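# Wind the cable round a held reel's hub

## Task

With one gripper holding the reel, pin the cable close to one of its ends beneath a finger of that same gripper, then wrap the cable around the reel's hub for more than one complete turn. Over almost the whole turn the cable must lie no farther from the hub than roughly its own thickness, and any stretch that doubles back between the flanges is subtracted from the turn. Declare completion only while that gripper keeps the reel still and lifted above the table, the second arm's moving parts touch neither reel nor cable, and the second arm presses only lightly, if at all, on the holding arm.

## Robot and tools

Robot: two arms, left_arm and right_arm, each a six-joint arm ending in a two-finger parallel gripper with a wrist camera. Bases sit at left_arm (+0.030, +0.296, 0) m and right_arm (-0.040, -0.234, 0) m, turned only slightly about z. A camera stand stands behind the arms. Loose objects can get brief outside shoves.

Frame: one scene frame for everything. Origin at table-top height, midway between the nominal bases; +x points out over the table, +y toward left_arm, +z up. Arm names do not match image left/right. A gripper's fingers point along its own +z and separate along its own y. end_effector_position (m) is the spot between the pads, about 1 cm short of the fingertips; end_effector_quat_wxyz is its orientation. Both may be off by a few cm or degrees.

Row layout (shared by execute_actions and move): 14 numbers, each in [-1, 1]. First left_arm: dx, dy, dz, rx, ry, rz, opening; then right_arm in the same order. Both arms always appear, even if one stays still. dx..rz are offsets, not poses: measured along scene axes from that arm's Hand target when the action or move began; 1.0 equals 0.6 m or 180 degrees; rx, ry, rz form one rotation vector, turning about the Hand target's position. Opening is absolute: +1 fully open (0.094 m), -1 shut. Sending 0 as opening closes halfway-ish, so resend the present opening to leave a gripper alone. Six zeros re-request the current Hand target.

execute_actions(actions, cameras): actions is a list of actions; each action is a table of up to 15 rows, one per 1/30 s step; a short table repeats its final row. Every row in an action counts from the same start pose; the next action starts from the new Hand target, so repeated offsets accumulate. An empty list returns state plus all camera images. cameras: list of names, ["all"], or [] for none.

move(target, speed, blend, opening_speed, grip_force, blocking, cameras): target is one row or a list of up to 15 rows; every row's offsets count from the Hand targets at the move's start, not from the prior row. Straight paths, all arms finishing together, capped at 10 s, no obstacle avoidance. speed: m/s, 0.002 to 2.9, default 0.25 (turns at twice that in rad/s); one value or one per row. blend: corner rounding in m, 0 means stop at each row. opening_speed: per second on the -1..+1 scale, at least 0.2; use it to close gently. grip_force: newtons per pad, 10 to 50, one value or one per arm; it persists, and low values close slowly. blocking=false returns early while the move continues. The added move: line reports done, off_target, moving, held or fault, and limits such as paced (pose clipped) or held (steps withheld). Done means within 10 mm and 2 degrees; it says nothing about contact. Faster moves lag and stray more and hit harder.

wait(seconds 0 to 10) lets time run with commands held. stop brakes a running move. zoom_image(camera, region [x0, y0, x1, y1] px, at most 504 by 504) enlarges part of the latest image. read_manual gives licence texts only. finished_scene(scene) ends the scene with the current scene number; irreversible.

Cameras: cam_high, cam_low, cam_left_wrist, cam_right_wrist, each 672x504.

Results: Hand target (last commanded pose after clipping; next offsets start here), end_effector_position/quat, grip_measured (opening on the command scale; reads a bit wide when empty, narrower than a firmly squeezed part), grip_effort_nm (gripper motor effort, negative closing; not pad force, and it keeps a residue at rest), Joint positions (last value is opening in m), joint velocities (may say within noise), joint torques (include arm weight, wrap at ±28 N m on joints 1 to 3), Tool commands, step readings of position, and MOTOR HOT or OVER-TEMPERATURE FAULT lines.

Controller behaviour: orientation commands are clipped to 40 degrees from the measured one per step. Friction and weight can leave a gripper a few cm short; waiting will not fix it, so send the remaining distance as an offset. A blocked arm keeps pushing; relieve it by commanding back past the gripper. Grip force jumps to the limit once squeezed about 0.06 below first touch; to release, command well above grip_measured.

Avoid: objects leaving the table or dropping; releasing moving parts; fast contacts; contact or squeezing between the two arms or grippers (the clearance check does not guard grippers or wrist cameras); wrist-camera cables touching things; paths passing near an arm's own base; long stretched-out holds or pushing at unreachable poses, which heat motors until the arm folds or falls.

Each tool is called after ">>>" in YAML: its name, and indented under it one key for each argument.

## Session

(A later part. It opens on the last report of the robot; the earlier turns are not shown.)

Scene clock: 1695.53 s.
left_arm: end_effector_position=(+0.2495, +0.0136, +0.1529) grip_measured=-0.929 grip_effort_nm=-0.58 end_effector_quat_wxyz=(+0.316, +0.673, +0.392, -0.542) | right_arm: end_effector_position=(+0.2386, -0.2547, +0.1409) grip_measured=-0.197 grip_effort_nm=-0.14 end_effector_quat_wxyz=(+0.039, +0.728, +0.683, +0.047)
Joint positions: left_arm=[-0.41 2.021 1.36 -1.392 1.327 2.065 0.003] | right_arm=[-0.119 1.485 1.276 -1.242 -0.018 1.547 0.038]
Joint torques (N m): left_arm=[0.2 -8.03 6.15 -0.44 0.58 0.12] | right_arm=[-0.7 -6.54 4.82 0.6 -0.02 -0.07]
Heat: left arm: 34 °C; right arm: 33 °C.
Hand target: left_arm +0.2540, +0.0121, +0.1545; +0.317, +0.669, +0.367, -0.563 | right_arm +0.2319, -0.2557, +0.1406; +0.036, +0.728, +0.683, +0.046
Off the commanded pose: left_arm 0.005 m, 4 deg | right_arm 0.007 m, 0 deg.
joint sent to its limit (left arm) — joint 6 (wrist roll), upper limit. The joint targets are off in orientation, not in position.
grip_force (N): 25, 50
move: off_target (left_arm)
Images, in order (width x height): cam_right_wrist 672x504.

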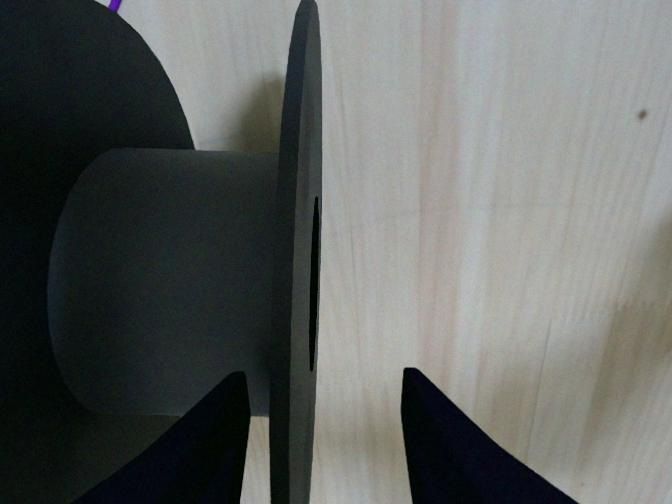

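>>> move:
  target: [0,0,0,0,0,0,-1, 0.024,0,-0.012,0,0,0,-0.2]
  speed: 0.06
  cameras: ["cam_right_wrist"]

Scene clock: 1706.37 s.
left_arm: end_effector_position=(+0.2495, +0.0136, +0.1529) grip_measured=-0.929 grip_effort_nm=-0.57 end_effector_quat_wxyz=(+0.316, +0.673, +0.392, -0.542) | right_arm: end_effector_position=(+0.2473, -0.2554, +0.1350) grip_measured=-0.197 grip_effort_nm=-0.14 end_effector_quat_wxyz=(+0.041, +0.728, +0.682, +0.049)
Joint positions: left_arm=[-0.41 2.021 1.36 -1.392 1.327 2.065 0.003] | right_arm=[-0.119 1.511 1.276 -1.209 -0.018 1.547 0.038]
Joint torques (N m): left_arm=[0.2 -8.03 6.15 -0.44 0.58 0.12] | right_arm=[-0.25 -4.57 6.35 0.64 -0.02 0]
Heat: left arm: 34 °C; right arm: 32 °C.
Hand target: left_arm +0.2540, +0.0121, +0.1545; +0.317, +0.669, +0.367, -0.563 | right_arm +0.2464, -0.2557, +0.1334; +0.036, +0.728, +0.683, +0.046
Off the commanded pose: left_arm 0.005 m, 4 deg | right_arm 0.002 m, 1 deg.
joint sent to its limit (left arm) — joint 6 (wrist roll), upper limit. The joint targets are off in orientation, not in position.
grip_force (N): 25, 50
move: off_target (left_arm)
Images, in order (width x height): cam_right_wrist 672x504.

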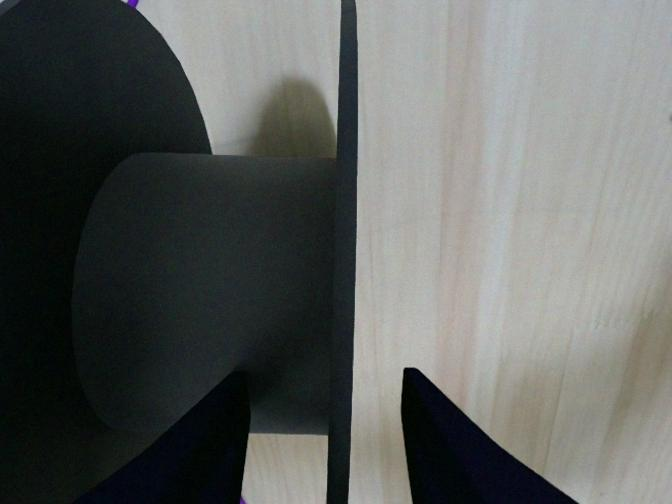

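>>> move:
  target: [0,0,0,0,0,0,-1, 0.005,0,0,0,0,0,-1]
  speed: 0.06
  opening_speed: 0.3
  grip_force: [25, 30]
  cameras: ["cam_right_wrist", "cam_low"]

Scene clock: 1714.67 s.
left_arm: end_effector_position=(+0.2495, +0.0136, +0.1529) grip_measured=-0.929 grip_effort_nm=-0.57 end_effector_quat_wxyz=(+0.316, +0.673, +0.392, -0.542) | right_arm: end_effector_position=(+0.2454, -0.2548, +0.1344) grip_measured=-0.903 grip_effort_nm=-0.67 end_effector_quat_wxyz=(+0.037, +0.728, +0.683, +0.047)
Joint positions: left_arm=[-0.41 2.021 1.36 -1.392 1.327 2.065 0.003] | right_arm=[-0.119 1.513 1.277 -1.217 -0.021 1.547 0.005]
Joint torques (N m): left_arm=[0.18 -8.03 6.15 -0.44 0.58 0.12] | right_arm=[-0.2 -3.89 7.1 0.74 0.01 0.02]
Heat: left arm: 34 °C; right arm: 32 °C.
Hand target: left_arm +0.2540, +0.0121, +0.1545; +0.317, +0.669, +0.367, -0.563 | right_arm +0.2494, -0.2557, +0.1334; +0.036, +0.728, +0.683, +0.046
Off the commanded pose: left_arm 0.005 m, 4 deg | right_arm 0.004 m, 0 deg.
joint sent to its limit (left arm) — joint 6 (wrist roll), upper limit. The joint targets are off in orientation, not in position.
grip_force (N): 25, 30
move: off_target (left_arm)
Images, in order (width x height): cam_low 672x504, cam_right_wrist 672x504.

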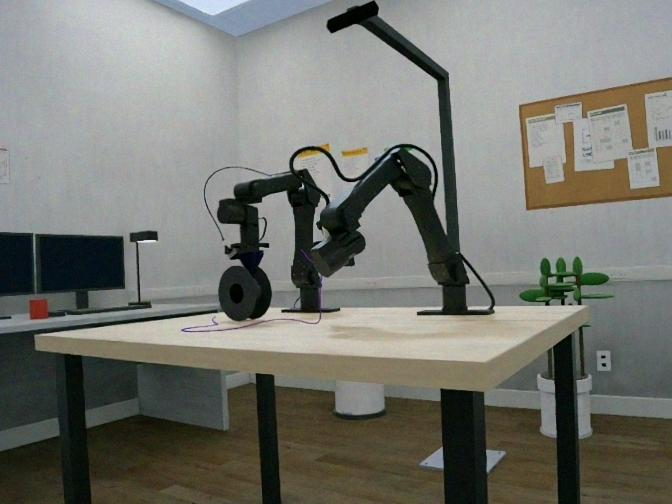

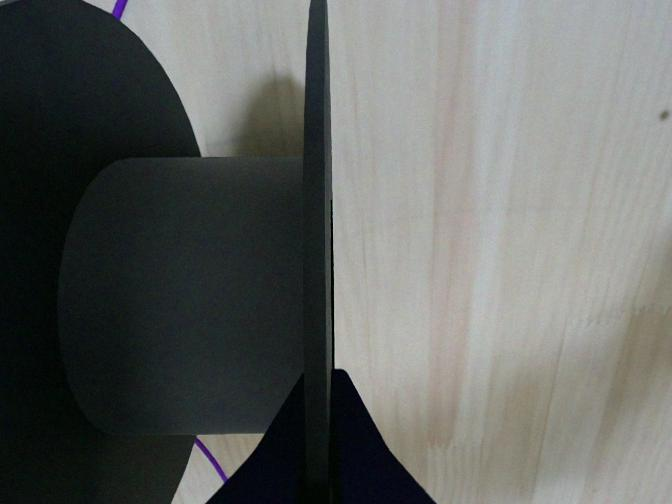

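>>> move:
  target:
    - [0,0,0,0,0,0,-1, 0,0,0.05,0,0,0,-1]
    - [0,0.03,0.03,0,0,0,-1, 0.025,0.1595,0.05,0,0,0,-1]
    - [0,0.03,0.03,0,0,0,-1, 0.025,0.1595,0.004,0,0,0,-1]
  speed: [0.05, 0.12, 0.05]
  blend: [0.005, 0.005, 0]
  cameras: ["cam_right_wrist", "cam_low", "cam_left_wrist", "cam_high"]

Scene clock: 1730.33 s.
left_arm: end_effector_position=(+0.2533, +0.0287, +0.1566) grip_measured=-0.929 grip_effort_nm=-0.57 end_effector_quat_wxyz=(+0.302, +0.664, +0.419, -0.540) | right_arm: end_effector_position=(+0.2671, -0.1569, +0.1397) grip_measured=-0.904 grip_effort_nm=-0.67 end_effector_quat_wxyz=(+0.033, +0.725, +0.685, +0.056)
Joint positions: left_arm=[-0.364 2.003 1.36 -1.457 1.296 2.065 0.003] | right_arm=[0.214 1.617 1.4 -1.223 0.002 1.872 0.005]
Joint torques (N m): left_arm=[0.5 -12.63 4.94 -0.5 0.56 0.12] | right_arm=[0.24 -6.01 5.2 0.71 0.16 0.13]
Heat: left arm: 34 °C; right arm: 33 °C.
Hand target: left_arm +0.2540, +0.0301, +0.1726; +0.317, +0.669, +0.367, -0.563 | right_arm +0.2644, -0.1599, +0.1358; +0.036, +0.728, +0.683, +0.046
Off the commanded pose: left_arm 0.016 m, 7 deg | right_arm 0.006 m, 1 deg.
joint sent to its limit (left arm) — joint 6 (wrist roll), upper limit. The joint targets are off in orientation, not in position.
grip_force (N): 25, 30
move: off_target (left_arm)

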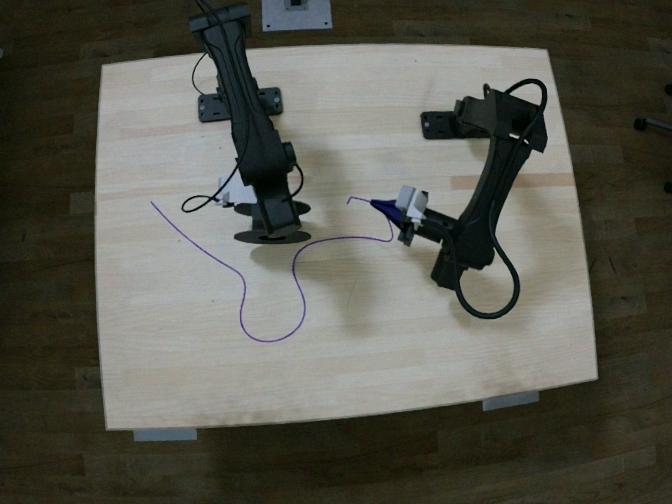

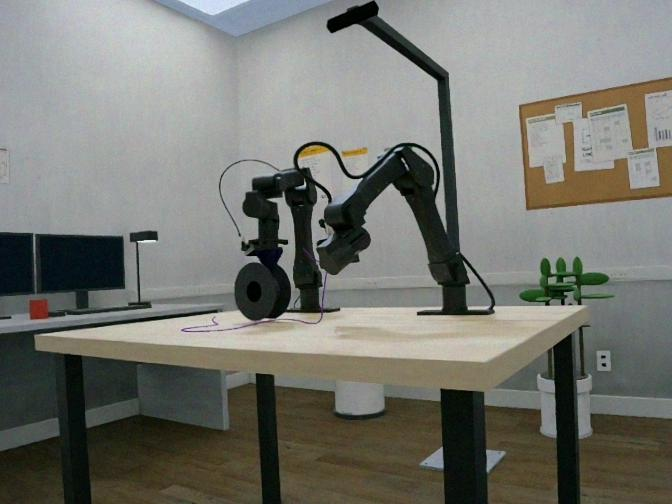

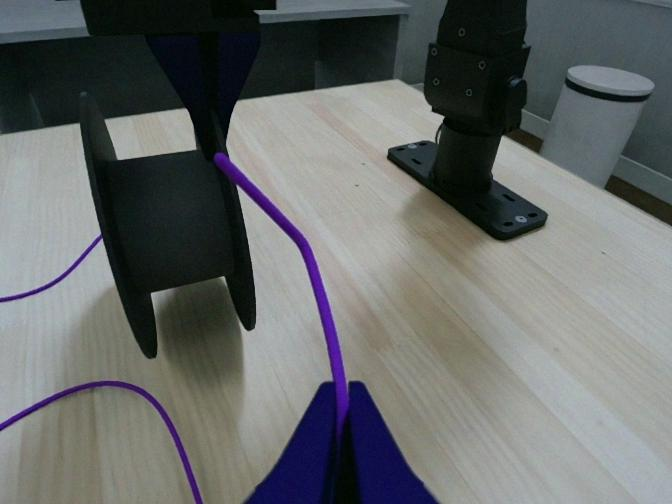

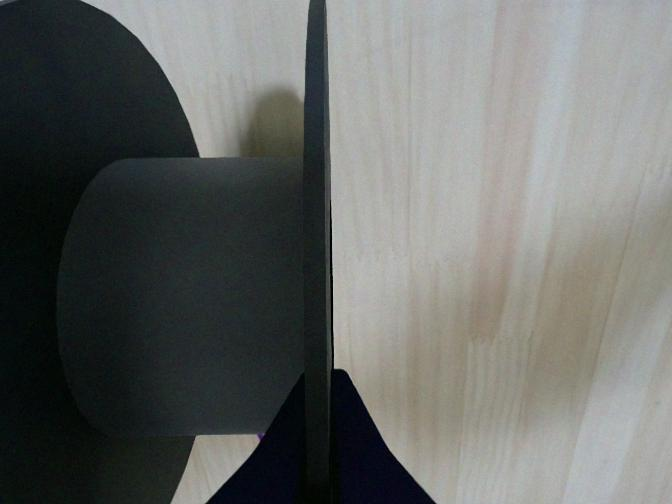

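>>> move:
  target: [0,0,0,0,0,0,-1, 0.0,0.0,-0.018,0,0,0,-1]
  speed: 0.04

Scene clock: 1734.70 s.
left_arm: end_effector_position=(+0.2533, +0.0287, +0.1566) grip_measured=-0.929 grip_effort_nm=-0.58 end_effector_quat_wxyz=(+0.302, +0.664, +0.419, -0.540) | right_arm: end_effector_position=(+0.2671, -0.1570, +0.1348) grip_measured=-0.904 grip_effort_nm=-0.67 end_effector_quat_wxyz=(+0.033, +0.726, +0.685, +0.057)
Joint positions: left_arm=[-0.364 2.003 1.36 -1.457 1.296 2.065 0.003] | right_arm=[0.214 1.615 1.379 -1.203 0.002 1.872 0.005]
Joint torques (N m): left_arm=[0.49 -12.63 4.94 -0.5 0.55 0.12] | right_arm=[0.24 -5.9 3.6 0.95 0.16 0.11]
Heat: left arm: 35 °C; right arm: 33 °C.
Hand target: left_arm +0.2540, +0.0301, +0.1726; +0.317, +0.669, +0.367, -0.563 | right_arm +0.2644, -0.1600, +0.1250; +0.037, +0.728, +0.683, +0.046
Off the commanded pose: left_arm 0.016 m, 7 deg | right_arm 0.011 m, 1 deg.
joint sent to its limit (left arm) — joint 6 (wrist roll), upper limit. The joint targets are off in orientation, not in position.
grip_force (N): 25, 30
move: off_target (left_arm, right_arm)

>>> move:
  target: [0,0,0,0,0,0,-1, 0.0,0.0,0.014,0,0,0,-1]
  speed: 0.04

>>> move:
  target: [0,0,0,0,0,0,-1, 0.0,0.0,0.0,0,0,0,0.05]
  speed: 0.04
  opening_speed: 0.3
  cameras: ["cam_right_wrist", "cam_left_wrist"]

Scene clock: 1740.03 s.
left_arm: end_effector_position=(+0.2533, +0.0287, +0.1566) grip_measured=-0.929 grip_effort_nm=-0.57 end_effector_quat_wxyz=(+0.302, +0.664, +0.419, -0.540) | right_arm: end_effector_position=(+0.2671, -0.1570, +0.1348) grip_measured=-0.904 grip_effort_nm=-0.67 end_effector_quat_wxyz=(+0.033, +0.726, +0.685, +0.057)
Joint positions: left_arm=[-0.364 2.003 1.36 -1.457 1.296 2.065 0.003] | right_arm=[0.214 1.615 1.379 -1.203 0.002 1.872 0.005]
Joint torques (N m): left_arm=[0.49 -12.62 4.94 -0.5 0.56 0.12] | right_arm=[0.25 -5.94 6.02 0.61 0.18 0.11]
Heat: left arm: 36 °C; right arm: 32 °C.
Hand target: left_arm +0.2540, +0.0301, +0.1726; +0.317, +0.669, +0.367, -0.563 | right_arm +0.2644, -0.1600, +0.1334; +0.037, +0.728, +0.683, +0.046
Off the commanded pose: left_arm 0.016 m, 7 deg | right_arm 0.004 m, 1 deg.
joint sent to its limit (left arm) — joint 6 (wrist roll), upper limit. The joint targets are off in orientation, not in position.
grip_force (N): 25, 30
move: off_target (left_arm)

Scene clock: 1743.73 s.
left_arm: end_effector_position=(+0.2533, +0.0287, +0.1566) grip_measured=-0.929 grip_effort_nm=-0.57 end_effector_quat_wxyz=(+0.302, +0.664, +0.419, -0.540) | right_arm: end_effector_position=(+0.2676, -0.1575, +0.1349) grip_measured=+0.047 grip_effort_nm=0.13 end_effector_quat_wxyz=(+0.035, +0.726, +0.685, +0.057)
Joint positions: left_arm=[-0.364 2.003 1.36 -1.457 1.296 2.065 0.003] | right_arm=[0.214 1.615 1.379 -1.201 0.006 1.873 0.049]
Joint torques (N m): left_arm=[0.49 -12.63 4.93 -0.5 0.56 0.12] | right_arm=[0.28 -5.93 6.11 0.58 0.12 0.1]
Heat: left arm: 36 °C; right arm: 32 °C.
Hand target: left_arm +0.2540, +0.0301, +0.1726; +0.317, +0.669, +0.367, -0.563 | right_arm +0.2644, -0.1600, +0.1334; +0.037, +0.728, +0.683, +0.046
Off the commanded pose: left_arm 0.016 m, 7 deg | right_arm 0.004 m, 1 deg.
joint sent to its limit (left arm) — joint 6 (wrist roll), upper limit. The joint targets are off in orientation, not in position.
grip_force (N): 25, 30
move: off_target (left_arm)
Images, in order (width x height): cam_left_wrist 672x504, cam_right_wrist 672x504.

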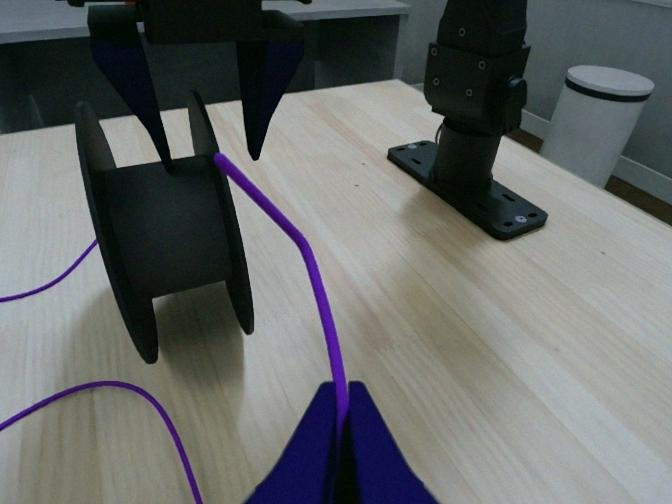

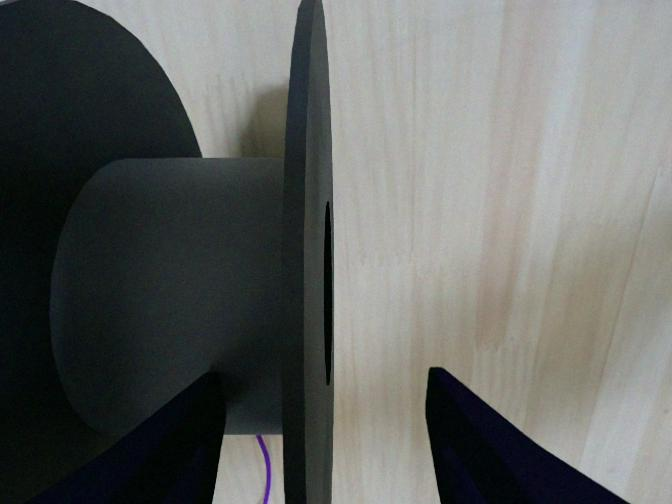

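>>> move:
  target:
    - [0,-0.2,-0.038,0,0,0,-1, 0.0,0.0,0.0,0,0,0,0.32]
    - [-0.004,-0.291,-0.058,0,0,0,-1, 0.0,0.0,0.0,0,0,0,0.32]
  speed: [0.12, 0.06]
  blend: [0.01, 0]
  cameras: ["cam_right_wrist", "cam_left_wrist"]

Scene clock: 1778.87 s.
left_arm: end_effector_position=(+0.2539, -0.1437, +0.1520) grip_measured=-0.929 grip_effort_nm=-0.57 end_effector_quat_wxyz=(+0.326, +0.671, +0.364, -0.558) | right_arm: end_effector_position=(+0.2676, -0.1575, +0.1349) grip_measured=+0.317 grip_effort_nm=0.13 end_effector_quat_wxyz=(+0.035, +0.726, +0.685, +0.057)
Joint positions: left_arm=[-0.748 2.095 1.362 0.016 1.316 0.732 0.003] | right_arm=[0.214 1.615 1.379 -1.201 0.006 1.873 0.062]
Joint torques (N m): left_arm=[-0.42 -9.09 4.98 1.18 0.36 -0.03] | right_arm=[0.24 -5.97 6.09 0.58 0.14 0.11]
Heat: left arm: 39 °C; right arm: 33 °C.
Hand target: left_arm +0.2516, -0.1445, +0.1378; +0.317, +0.669, +0.367, -0.563 | right_arm +0.2644, -0.1600, +0.1334; +0.037, +0.728, +0.683, +0.046
Off the commanded pose: left_arm 0.014 m, 1 deg | right_arm 0.004 m, 1 deg.
grip_force (N): 25, 30
move: off_target (left_arm); blend cut to 0 m at target 1
Images, in order (width x height): cam_left_wrist 672x504, cam_right_wrist 672x504.

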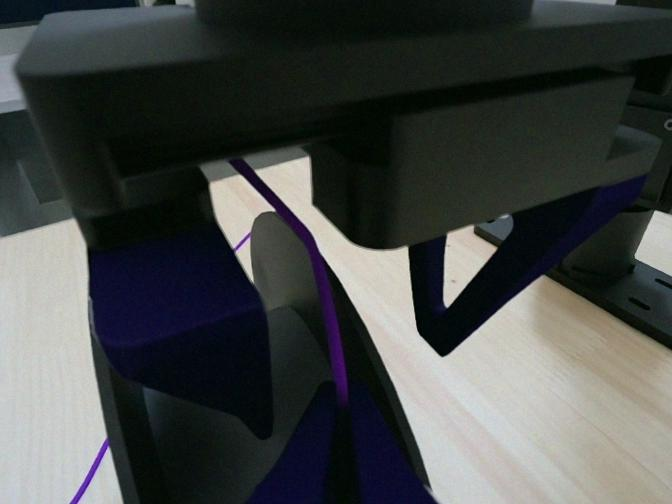

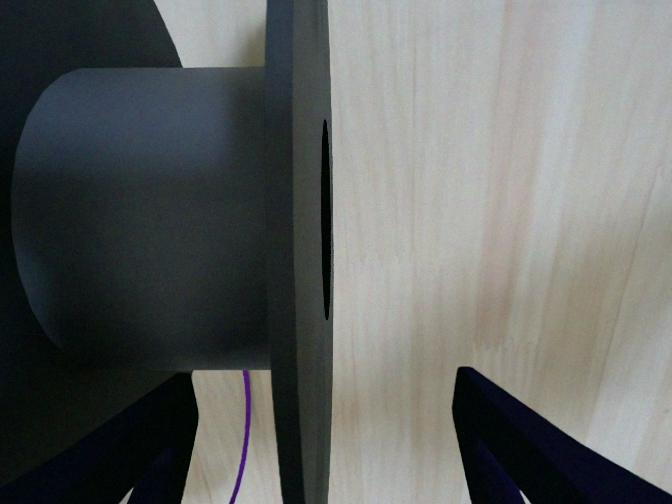

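>>> move:
  target:
    - [0,0,-0.06,0,0,0,-1, 0.0,0.0,0.0,0,0,0,0.32]
    - [0,0,-0.06,0,0,0,-1, 0.0,0.0,0.0,0,0,0,-0.6]
  speed: 0.1
  cameras: ["cam_right_wrist", "cam_left_wrist"]

Scene clock: 1798.03 s.
left_arm: end_effector_position=(+0.2559, -0.1454, +0.1158) grip_measured=-0.929 grip_effort_nm=-0.57 end_effector_quat_wxyz=(+0.327, +0.671, +0.364, -0.557) | right_arm: end_effector_position=(+0.2679, -0.1574, +0.1349) grip_measured=-0.597 grip_effort_nm=-0.15 end_effector_quat_wxyz=(+0.035, +0.726, +0.685, +0.057)
Joint positions: left_arm=[-0.748 2.173 1.323 0.138 1.314 0.729 0.003] | right_arm=[0.214 1.615 1.379 -1.2 0.006 1.873 0.019]
Joint torques (N m): left_arm=[-0.4 -9.57 4.37 1.19 0.38 -0.01] | right_arm=[0.23 -5.91 6.06 0.58 0.14 0.09]
Heat: left arm: 36 °C; right arm: 33 °C.
Hand target: left_arm +0.2516, -0.1445, +0.1018; +0.317, +0.669, +0.367, -0.563 | right_arm +0.2644, -0.1600, +0.1335; +0.037, +0.728, +0.683, +0.046
Off the commanded pose: left_arm 0.015 m, 1 deg | right_arm 0.005 m, 1 deg.
grip_force (N): 25, 30
move: off_target (left_arm)
Images, in order (width x height): cam_left_wrist 672x504, cam_right_wrist 672x504.

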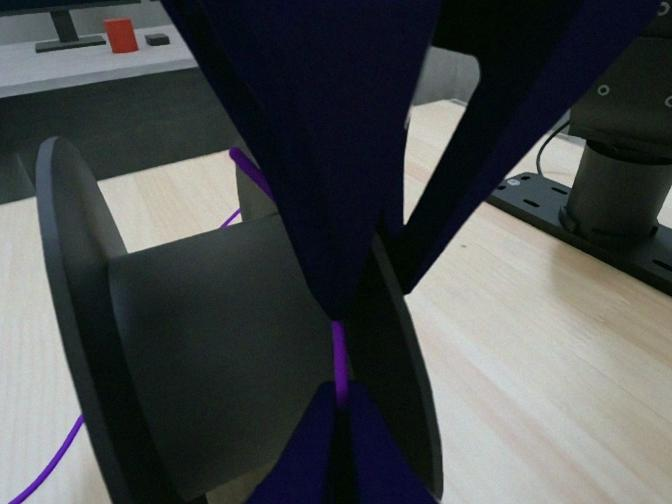

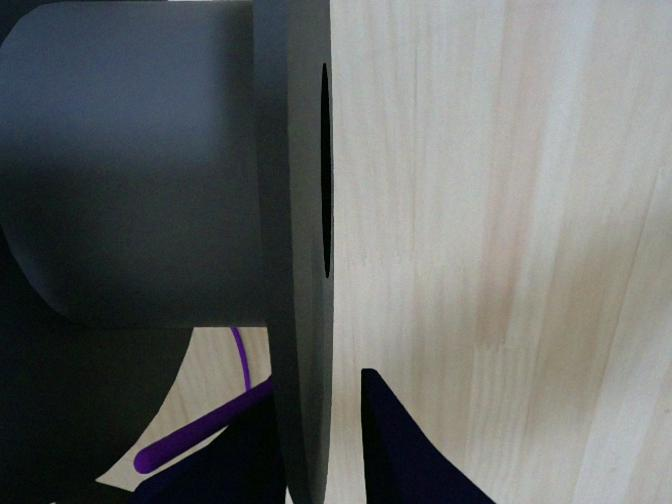

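>>> move:
  target: [0,0,0,0,0,0,-1, 0.0,0.0,0.0,0,0,0,-1]
  speed: 0.1
  cameras: ["cam_right_wrist", "cam_left_wrist"]

Scene clock: 1803.00 s.
left_arm: end_effector_position=(+0.2560, -0.1454, +0.1160) grip_measured=-0.929 grip_effort_nm=-0.57 end_effector_quat_wxyz=(+0.327, +0.671, +0.363, -0.557) | right_arm: end_effector_position=(+0.2708, -0.1567, +0.1353) grip_measured=-0.856 grip_effort_nm=-0.63 end_effector_quat_wxyz=(+0.038, +0.726, +0.684, +0.062)
Joint positions: left_arm=[-0.748 2.173 1.323 0.139 1.314 0.729 0.003] | right_arm=[0.214 1.615 1.379 -1.188 0.006 1.873 0.007]
Joint torques (N m): left_arm=[-0.4 -9.57 4.37 1.19 0.38 -0.01] | right_arm=[0.27 -5.94 6.15 0.46 0.14 0.11]
Heat: left arm: 36 °C; right arm: 33 °C.
Hand target: left_arm +0.2517, -0.1444, +0.1018; +0.317, +0.669, +0.367, -0.563 | right_arm +0.2644, -0.1600, +0.1335; +0.037, +0.728, +0.683, +0.046
Off the commanded pose: left_arm 0.015 m, 1 deg | right_arm 0.007 m, 2 deg.
grip_force (N): 25, 30
move: off_target (left_arm)
Images, in order (width x height): cam_left_wrist 672x504, cam_right_wrist 672x504.

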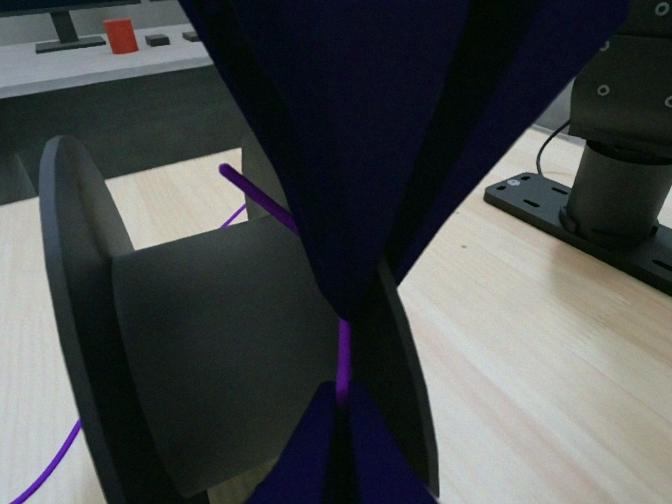

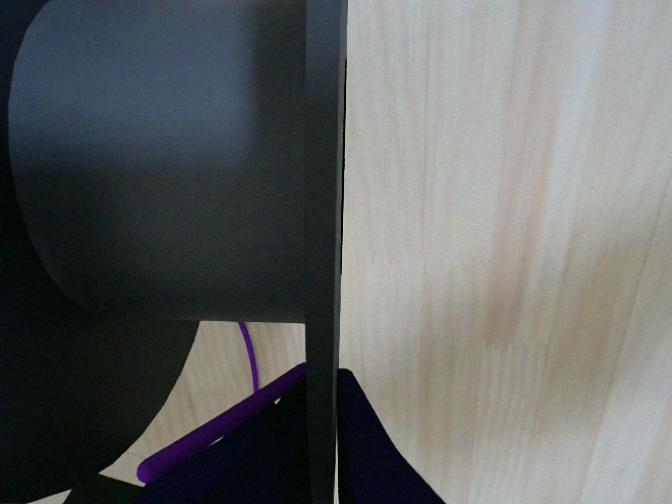

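>>> move:
  target:
    - [0,0,0,0,0,0,-0.75, 0.0,0.0,0.0,0,0,0,-1]
    - [0.02,0.2,0.03,0,0,0,-0.75, 0.0,0.0,0.0,0,0,0,-1]
  speed: 0.08
  grip_force: [25, 45]
  cameras: ["cam_right_wrist", "cam_left_wrist", "cam_high", "cam_low"]

Scene clock: 1901.77 s.
left_arm: end_effector_position=(+0.2587, -0.0220, +0.1219) grip_measured=-0.752 grip_effort_nm=0.09 end_effector_quat_wxyz=(+0.314, +0.674, +0.371, -0.556) | right_arm: end_effector_position=(+0.2708, -0.1567, +0.1353) grip_measured=-0.872 grip_effort_nm=-0.94 end_effector_quat_wxyz=(+0.038, +0.726, +0.684, +0.062)
Joint positions: left_arm=[-0.49 2.156 1.428 -1.216 1.372 1.962 0.012] | right_arm=[0.214 1.615 1.379 -1.188 0.006 1.873 0.006]
Joint torques (N m): left_arm=[0.14 -8.14 6.74 -0.28 0.6 0.1] | right_arm=[0.25 -5.93 6.15 0.46 0.14 0.11]
Heat: left arm: 35 °C; right arm: 33 °C.
Hand target: left_arm +0.2637, -0.0245, +0.1199; +0.317, +0.669, +0.367, -0.563 | right_arm +0.2644, -0.1600, +0.1335; +0.037, +0.728, +0.683, +0.046
Off the commanded pose: left_arm 0.006 m, 1 deg | right_arm 0.007 m, 2 deg.
grip_force (N): 25, 45
move: done

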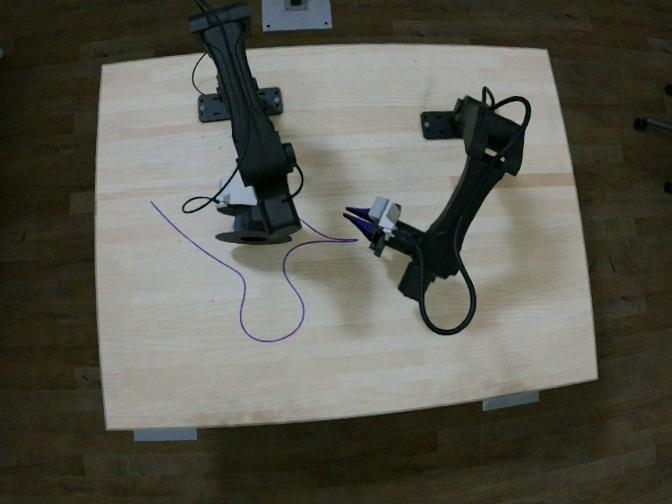

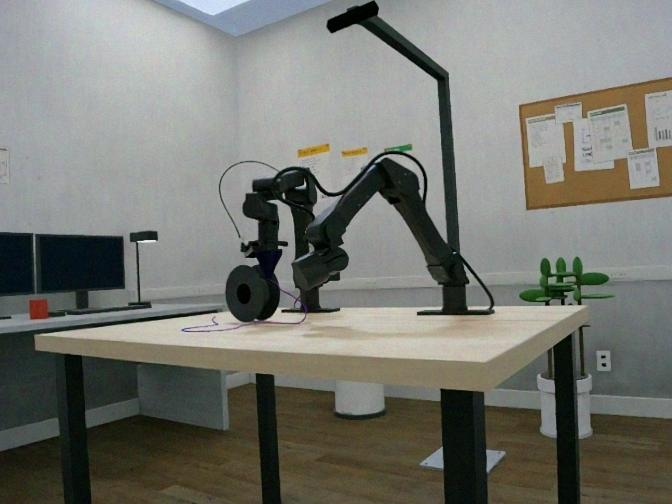

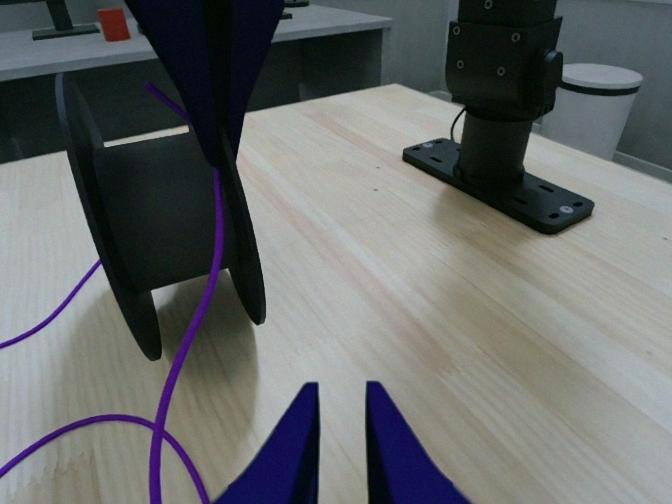

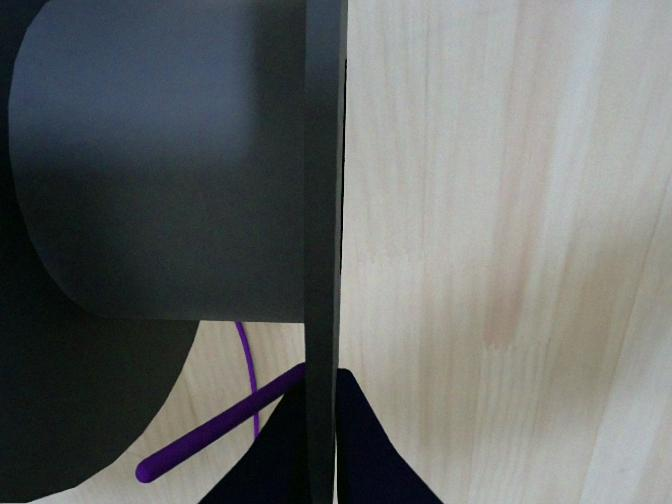

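>>> move:
  target:
    - [0.027,0.09,0.217,0.15,0.147,0.2685,-0.6, 0.0,0.0,0.0,0,0,0,-1]
    - [0.26,-0.1675,0.05,0.300,0.294,0.537,-0.2, 0.0,0.0,0.0,0,0,0,-1]
  speed: 0.25
  blend: [0.04, 0]
  cameras: ["cam_left_wrist", "cam_high"]

Scene clock: 1946.67 s.
left_arm: end_effector_position=(+0.4179, -0.1235, +0.1621) grip_measured=-0.202 grip_effort_nm=0.10 end_effector_quat_wxyz=(+0.147, -0.022, +0.973, -0.177) | right_arm: end_effector_position=(+0.2708, -0.1567, +0.1353) grip_measured=-0.872 grip_effort_nm=-0.94 end_effector_quat_wxyz=(+0.038, +0.726, +0.684, +0.062)
Joint positions: left_arm=[-0.83 2.506 2.72 -1.321 0.015 -0.869 0.037] | right_arm=[0.214 1.615 1.379 -1.188 0.006 1.873 0.006]
Joint torques (N m): left_arm=[-0.44 -10.97 8.44 0.78 -0.18 -0.08] | right_arm=[0.25 -5.89 6.13 0.46 0.14 0.1]
Heat: left arm: 34 °C; right arm: 33 °C.
Hand target: left_arm +0.4197, -0.1249, +0.1497; +0.143, -0.024, +0.976, -0.162 | right_arm +0.2644, -0.1600, +0.1335; +0.037, +0.728, +0.683, +0.046
Off the commanded pose: left_arm 0.012 m, 2 deg | right_arm 0.007 m, 2 deg.
grip_force (N): 25, 45
move: off_target (left_arm); target 2's new opening was sent with left_arm's hand 0.013 m and 2 deg from that target
Images, in order (width x height): cam_high 672x504, cam_left_wrist 672x504.

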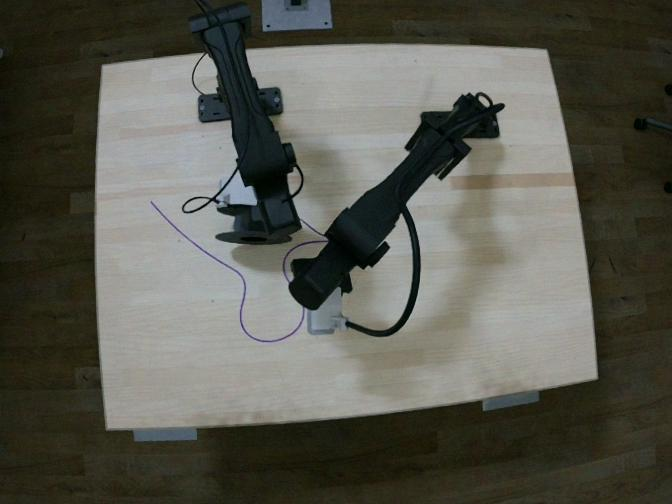

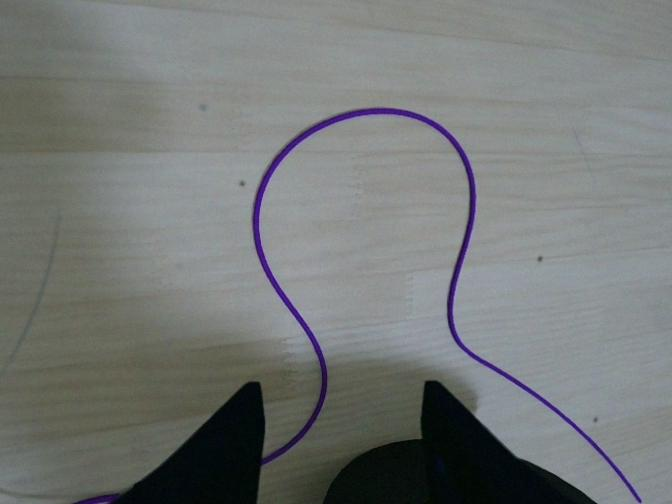

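>>> move:
  target: [0.0642,-0.0225,-0.175,0,0,0,-0.45, 0.0,0.0,0.0,0,0,0,-1]
  speed: 0.15
  cameras: ["cam_left_wrist"]

Scene clock: 1963.83 s.
left_arm: end_effector_position=(+0.4502, -0.1349, +0.0511) grip_measured=-0.448 grip_effort_nm=-0.10 end_effector_quat_wxyz=(+0.137, -0.026, +0.977, -0.159) | right_arm: end_effector_position=(+0.2708, -0.1567, +0.1353) grip_measured=-0.872 grip_effort_nm=-0.95 end_effector_quat_wxyz=(+0.038, +0.726, +0.684, +0.062)
Joint positions: left_arm=[-0.803 2.616 2.49 -1.022 0.015 -0.852 0.026] | right_arm=[0.214 1.615 1.379 -1.188 0.006 1.873 0.006]
Joint torques (N m): left_arm=[0.42 -12.67 8.87 1 -0.04 0.06] | right_arm=[0.28 -5.91 6.11 0.44 0.11 0.1]
Heat: left arm: 33 °C; right arm: 33 °C.
Hand target: left_arm +0.4582, -0.1384, +0.0447; +0.143, -0.024, +0.976, -0.162 | right_arm +0.2644, -0.1600, +0.1335; +0.037, +0.728, +0.683, +0.046
Off the commanded pose: left_arm 0.011 m, 1 deg | right_arm 0.007 m, 2 deg.
grip_force (N): 25, 45
move: off_target (left_arm)
Images, in order (width x height): cam_left_wrist 672x504.

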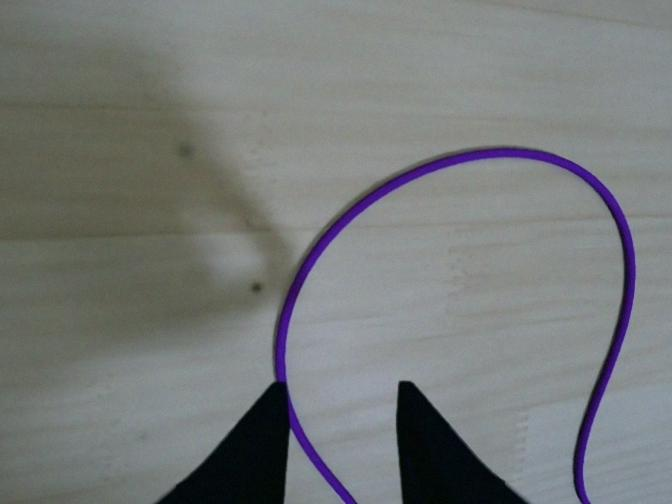

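>>> move:
  target:
    - [-0.005,0.0117,-0.075,0,0,0,-0.45, 0.0,0.0,0.0,0,0,0,-1]
    - [-0.005,0.0117,-0.08,0,0,0,-1, 0.0,0.0,0.0,0,0,0,-1]
  speed: 0.07
  opening_speed: 0.8
  cameras: ["cam_left_wrist"]

Scene clock: 1980.30 s.
left_arm: end_effector_position=(+0.4595, -0.1378, +0.0131) grip_measured=-0.952 grip_effort_nm=-0.50 end_effector_quat_wxyz=(+0.155, -0.027, +0.972, -0.176) | right_arm: end_effector_position=(+0.2708, -0.1567, +0.1353) grip_measured=-0.872 grip_effort_nm=-0.94 end_effector_quat_wxyz=(+0.038, +0.726, +0.684, +0.062)
Joint positions: left_arm=[-0.796 2.591 2.27 -0.778 0.015 -0.846 0.002] | right_arm=[0.214 1.615 1.379 -1.188 0.006 1.873 0.006]
Joint torques (N m): left_arm=[0.2 -14.41 4.14 0.95 -0.02 0.05] | right_arm=[0.24 -5.97 6.15 0.46 0.13 0.1]
Heat: left arm: 37 °C; right arm: 33 °C.
Hand target: left_arm +0.4552, -0.1314, -0.0032; +0.144, -0.024, +0.976, -0.162 | right_arm +0.2644, -0.1600, +0.1335; +0.037, +0.728, +0.683, +0.046
Off the commanded pose: left_arm 0.018 m, 2 deg | right_arm 0.007 m, 2 deg.
grip_force (N): 25, 45
move: off_target (left_arm); target 2's new opening was sent with left_arm's hand 0.021 m and 2 deg from that target
Images, in order (width x height): cam_left_wrist 672x504.

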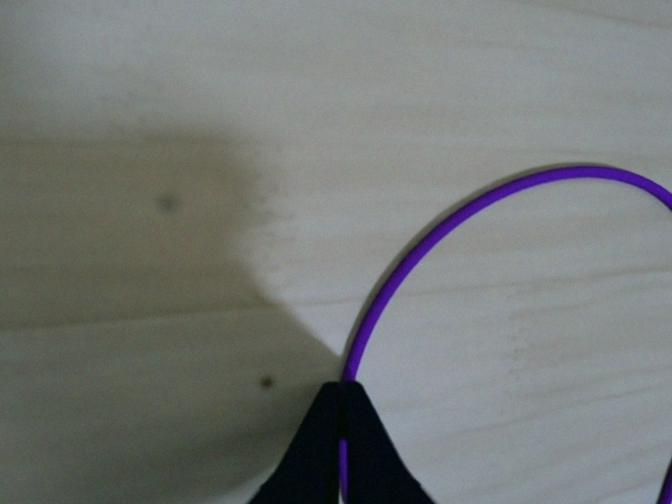

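>>> move:
  target:
    - [0,0.02,0.205,0,0,0,-1, 0.0,0.0,0.12,0,0,0,-1]
    - [0.008,0.152,0.339,0,0,0,-1, 0.026,0.083,0.294,-0.167,-0.101,0.496,-1]
  speed: [0.12, 0.2]
  blend: [0.02, 0]
  cameras: ["cam_left_wrist", "cam_right_wrist", "cam_high", "cam_low"]

>>> zoom_image:
  camera: "cam_low"
  region: [180, 150, 380, 340]

Scene clock: 2014.60 s.
left_arm: end_effector_position=(+0.4615, -0.0435, +0.1600) grip_measured=-0.985 grip_effort_nm=-0.57 end_effector_quat_wxyz=(+0.123, -0.029, +0.981, -0.144) | right_arm: end_effector_position=(+0.2756, -0.1118, +0.2866) grip_measured=-0.874 grip_effort_nm=-0.94 end_effector_quat_wxyz=(+0.217, +0.000, +0.976, -0.014)
Joint positions: left_arm=[-0.654 2.551 2.838 -1.483 0.069 -0.717 0.001] | right_arm=[0.455 1.61 1.924 -1.504 0.224 0.442 0.006]
Joint torques (N m): left_arm=[0.43 -18.99 7.8 0.68 0.08 0.06] | right_arm=[0.47 -7.82 8.69 1.5 0.23 -0.03]
Heat: left arm: 39 °C; right arm: 34 °C.
Hand target: left_arm +0.4600, -0.0403, +0.2001; +0.143, -0.024, +0.976, -0.162 | right_arm +0.2801, -0.1102, +0.3098; +0.258, +0.001, +0.966, +0.000
Off the commanded pose: left_arm 0.040 m, 3 deg | right_arm 0.024 m, 5 deg.
elbow stopped short (left arm): the move would have taken joint 3 (elbow) straighter than the controller allows.
grip_force (N): 25, 45
move: off_target (left_arm, right_arm)

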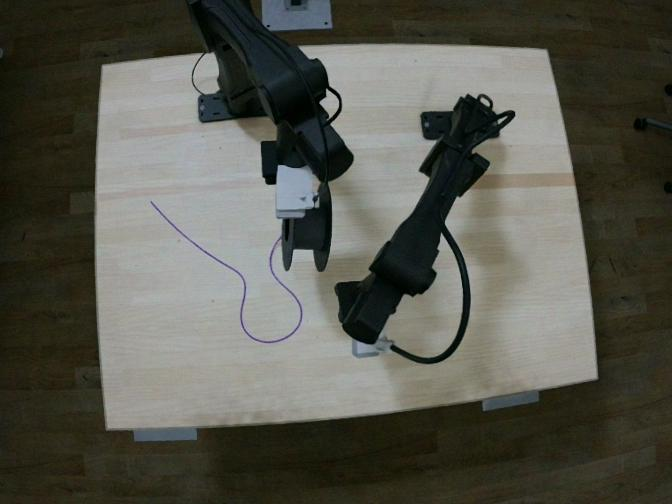

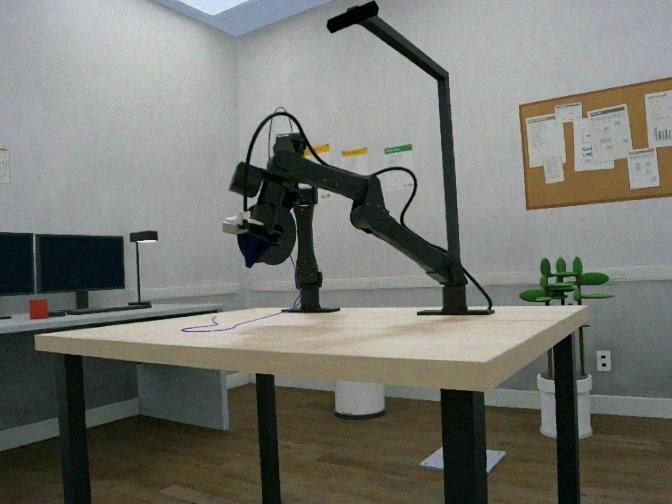

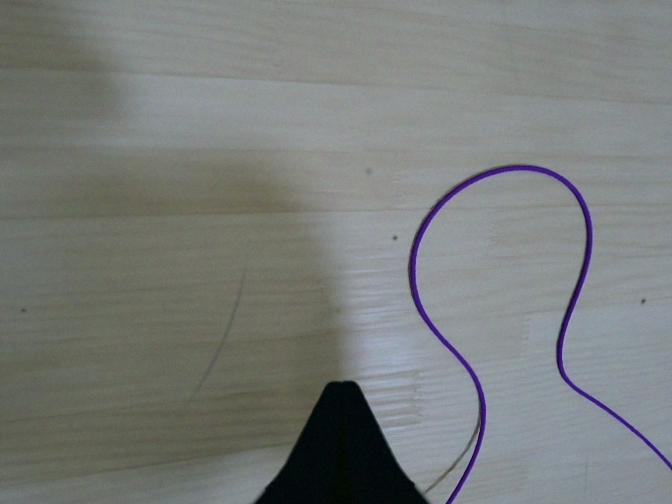

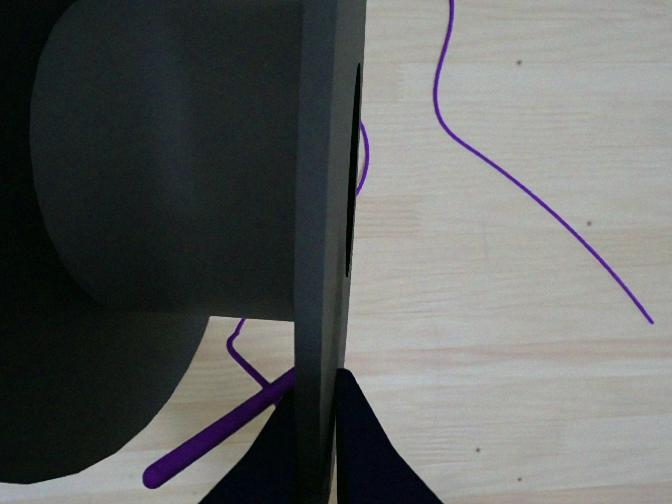

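Scaled by 2.520.

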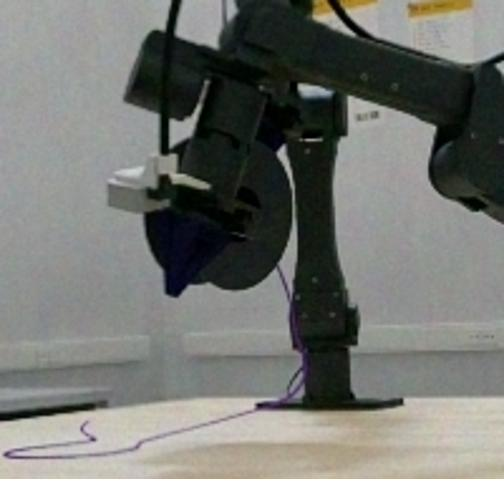

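>>> move:
  target:
    - [0,0,0.0,0,0,0,-0.3, 0.0,-0.25,0.0,0,0,0,-1]
    - [0.062,-0.191,-0.233,0.0597,-0.1352,-0.2235,-0.3, 0.0,-0.25,0.0,0,0,0,-1]
  speed: [0.15, 0.2]
  blend: [0.03, 0]
  cameras: ["cam_left_wrist", "cam_right_wrist", "cam_high"]

Scene clock: 2075.27 s.
left_arm: end_effector_position=(+0.4944, -0.1505, +0.0756) grip_measured=-0.302 grip_effort_nm=0.10 end_effector_quat_wxyz=(+0.279, +0.353, +0.885, -0.119) | right_arm: end_effector_position=(+0.2779, -0.2611, +0.3025) grip_measured=-0.876 grip_effort_nm=-0.94 end_effector_quat_wxyz=(+0.237, +0.004, +0.971, -0.004)
Joint positions: left_arm=[-0.773 2.619 2.496 -0.832 0.011 -0.009 0.033] | right_arm=[-0.141 1.482 1.846 -1.457 -0.041 -0.094 0.006]
Joint torques (N m): left_arm=[-0.46 -12.71 7.35 1.28 -0.13 0.07] | right_arm=[-0.46 -6 5.22 1.68 -0.14 -0.05]
Heat: left arm: 42 °C; right arm: 37 °C.
Hand target: left_arm +0.4973, -0.1548, +0.0603; +0.279, +0.357, +0.884, -0.113 | right_arm +0.2801, -0.2602, +0.3098; +0.258, +0.001, +0.966, +0.000
Off the commanded pose: left_arm 0.016 m, 1 deg | right_arm 0.008 m, 3 deg.
elbow stopped short (left arm): the move would have taken joint 3 (elbow) straighter than the controller allows.
grip_force (N): 25, 45
move: off_target (left_arm, right_arm); blend cut to 0 m at target 1
Images, in order (width x height): cam_high 672x504, cam_left_wrist 672x504, cam_right_wrist 672x504.

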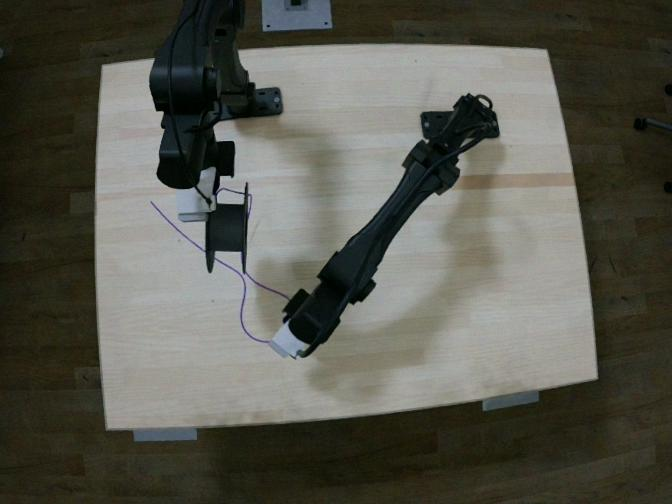

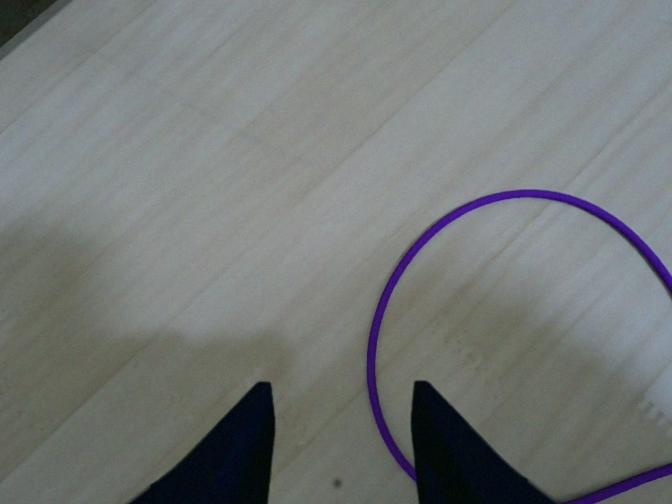

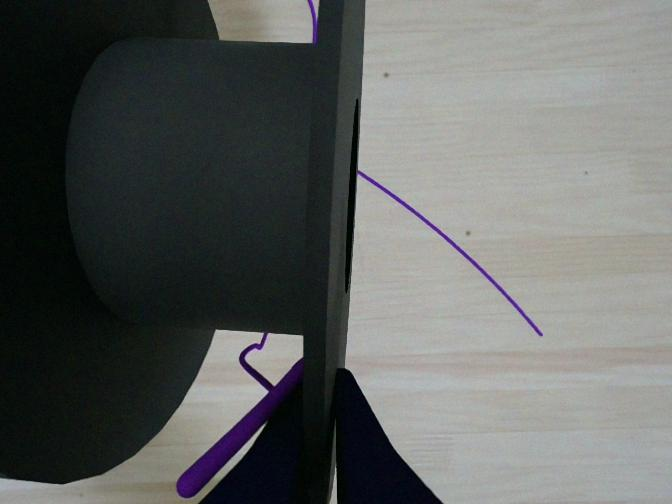

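>>> move:
  target:
    - [-0.009,-0.0237,-0.085,0,0,0,-0.5, 0.0,0,0.0,0,0,0,-1]
    - [-0.009,-0.0237,-0.112,0,0,0,-0.5, 0.0,0,0.0,0,0,0,-1]
  speed: [0.12, 0.05]
  grip_force: [42, 45]
  cameras: ["cam_left_wrist"]

Scene clock: 2113.27 s.
left_arm: end_effector_position=(+0.4924, -0.1699, +0.0202) grip_measured=-0.498 grip_effort_nm=-0.11 end_effector_quat_wxyz=(+0.290, +0.359, +0.879, -0.122) | right_arm: end_effector_position=(+0.2779, -0.2611, +0.3025) grip_measured=-0.876 grip_effort_nm=-0.95 end_effector_quat_wxyz=(+0.237, +0.004, +0.971, -0.004)
Joint positions: left_arm=[-0.8 2.669 2.359 -0.621 -0.004 -0.014 0.024] | right_arm=[-0.141 1.482 1.846 -1.457 -0.041 -0.094 0.006]
Joint torques (N m): left_arm=[-0.29 -12.6 5.82 1.31 -0.13 -0.09] | right_arm=[-0.47 -6.04 5.24 1.7 -0.14 -0.05]
Heat: left arm: 40 °C; right arm: 34 °C.
Hand target: left_arm +0.4919, -0.1691, -0.0067; +0.279, +0.357, +0.884, -0.113 | right_arm +0.2801, -0.2602, +0.3098; +0.258, +0.001, +0.966, +0.000
Off the commanded pose: left_arm 0.027 m, 2 deg | right_arm 0.008 m, 3 deg.
grip_force (N): 42, 45
move: off_target (left_arm, right_arm)
Images, in order (width x height): cam_left_wrist 672x504.

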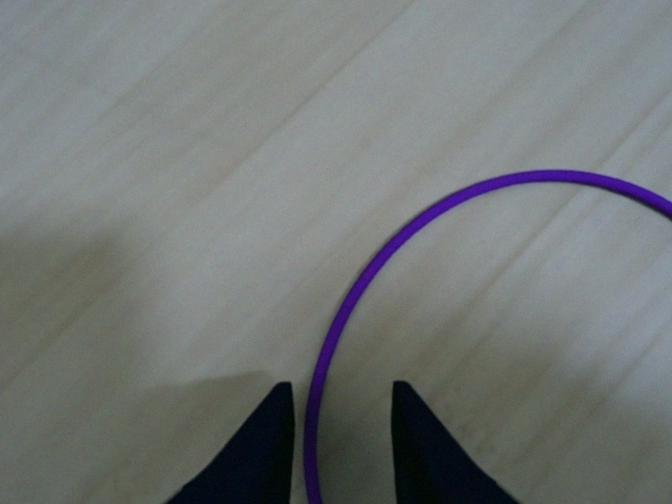

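>>> move:
  target: [0.008,0.008,-0.022,0,0,0,-0.5, 0.0,0,0.0,0,0,0,-1]
  speed: 0.05
  cameras: ["cam_left_wrist"]

Scene clock: 2120.00 s.
left_arm: end_effector_position=(+0.4956, -0.1720, +0.0165) grip_measured=-0.498 grip_effort_nm=-0.10 end_effector_quat_wxyz=(+0.300, +0.357, +0.876, -0.126) | right_arm: end_effector_position=(+0.2779, -0.2611, +0.3025) grip_measured=-0.876 grip_effort_nm=-0.94 end_effector_quat_wxyz=(+0.237, +0.004, +0.971, -0.004)
Joint positions: left_arm=[-0.799 2.669 2.331 -0.571 -0.004 -0.014 0.024] | right_arm=[-0.141 1.482 1.846 -1.457 -0.041 -0.094 0.006]
Joint torques (N m): left_arm=[0.7 -12.05 5.23 1.29 -0.1 0] | right_arm=[-0.44 -6.06 5.23 1.7 -0.14 -0.05]
Heat: left arm: 40 °C; right arm: 34 °C.
Hand target: left_arm +0.4967, -0.1643, -0.0200; +0.279, +0.357, +0.884, -0.113 | right_arm +0.2801, -0.2602, +0.3098; +0.258, +0.001, +0.966, +0.000
Off the commanded pose: left_arm 0.037 m, 3 deg | right_arm 0.008 m, 3 deg.
grip_force (N): 42, 45
move: off_target (left_arm, right_arm)
Images, in order (width x height): cam_left_wrist 672x504.

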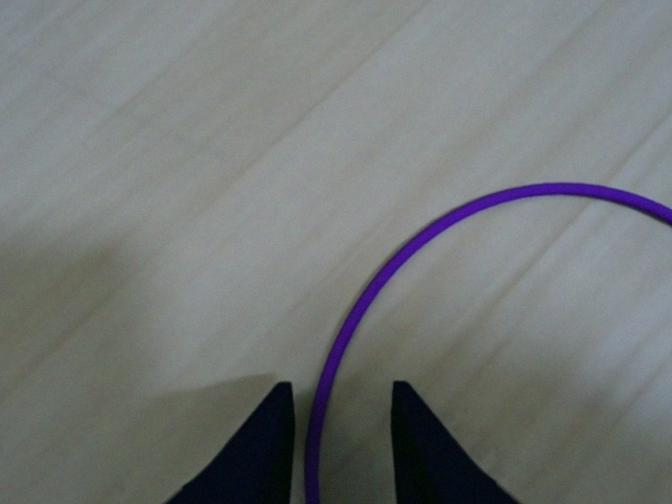

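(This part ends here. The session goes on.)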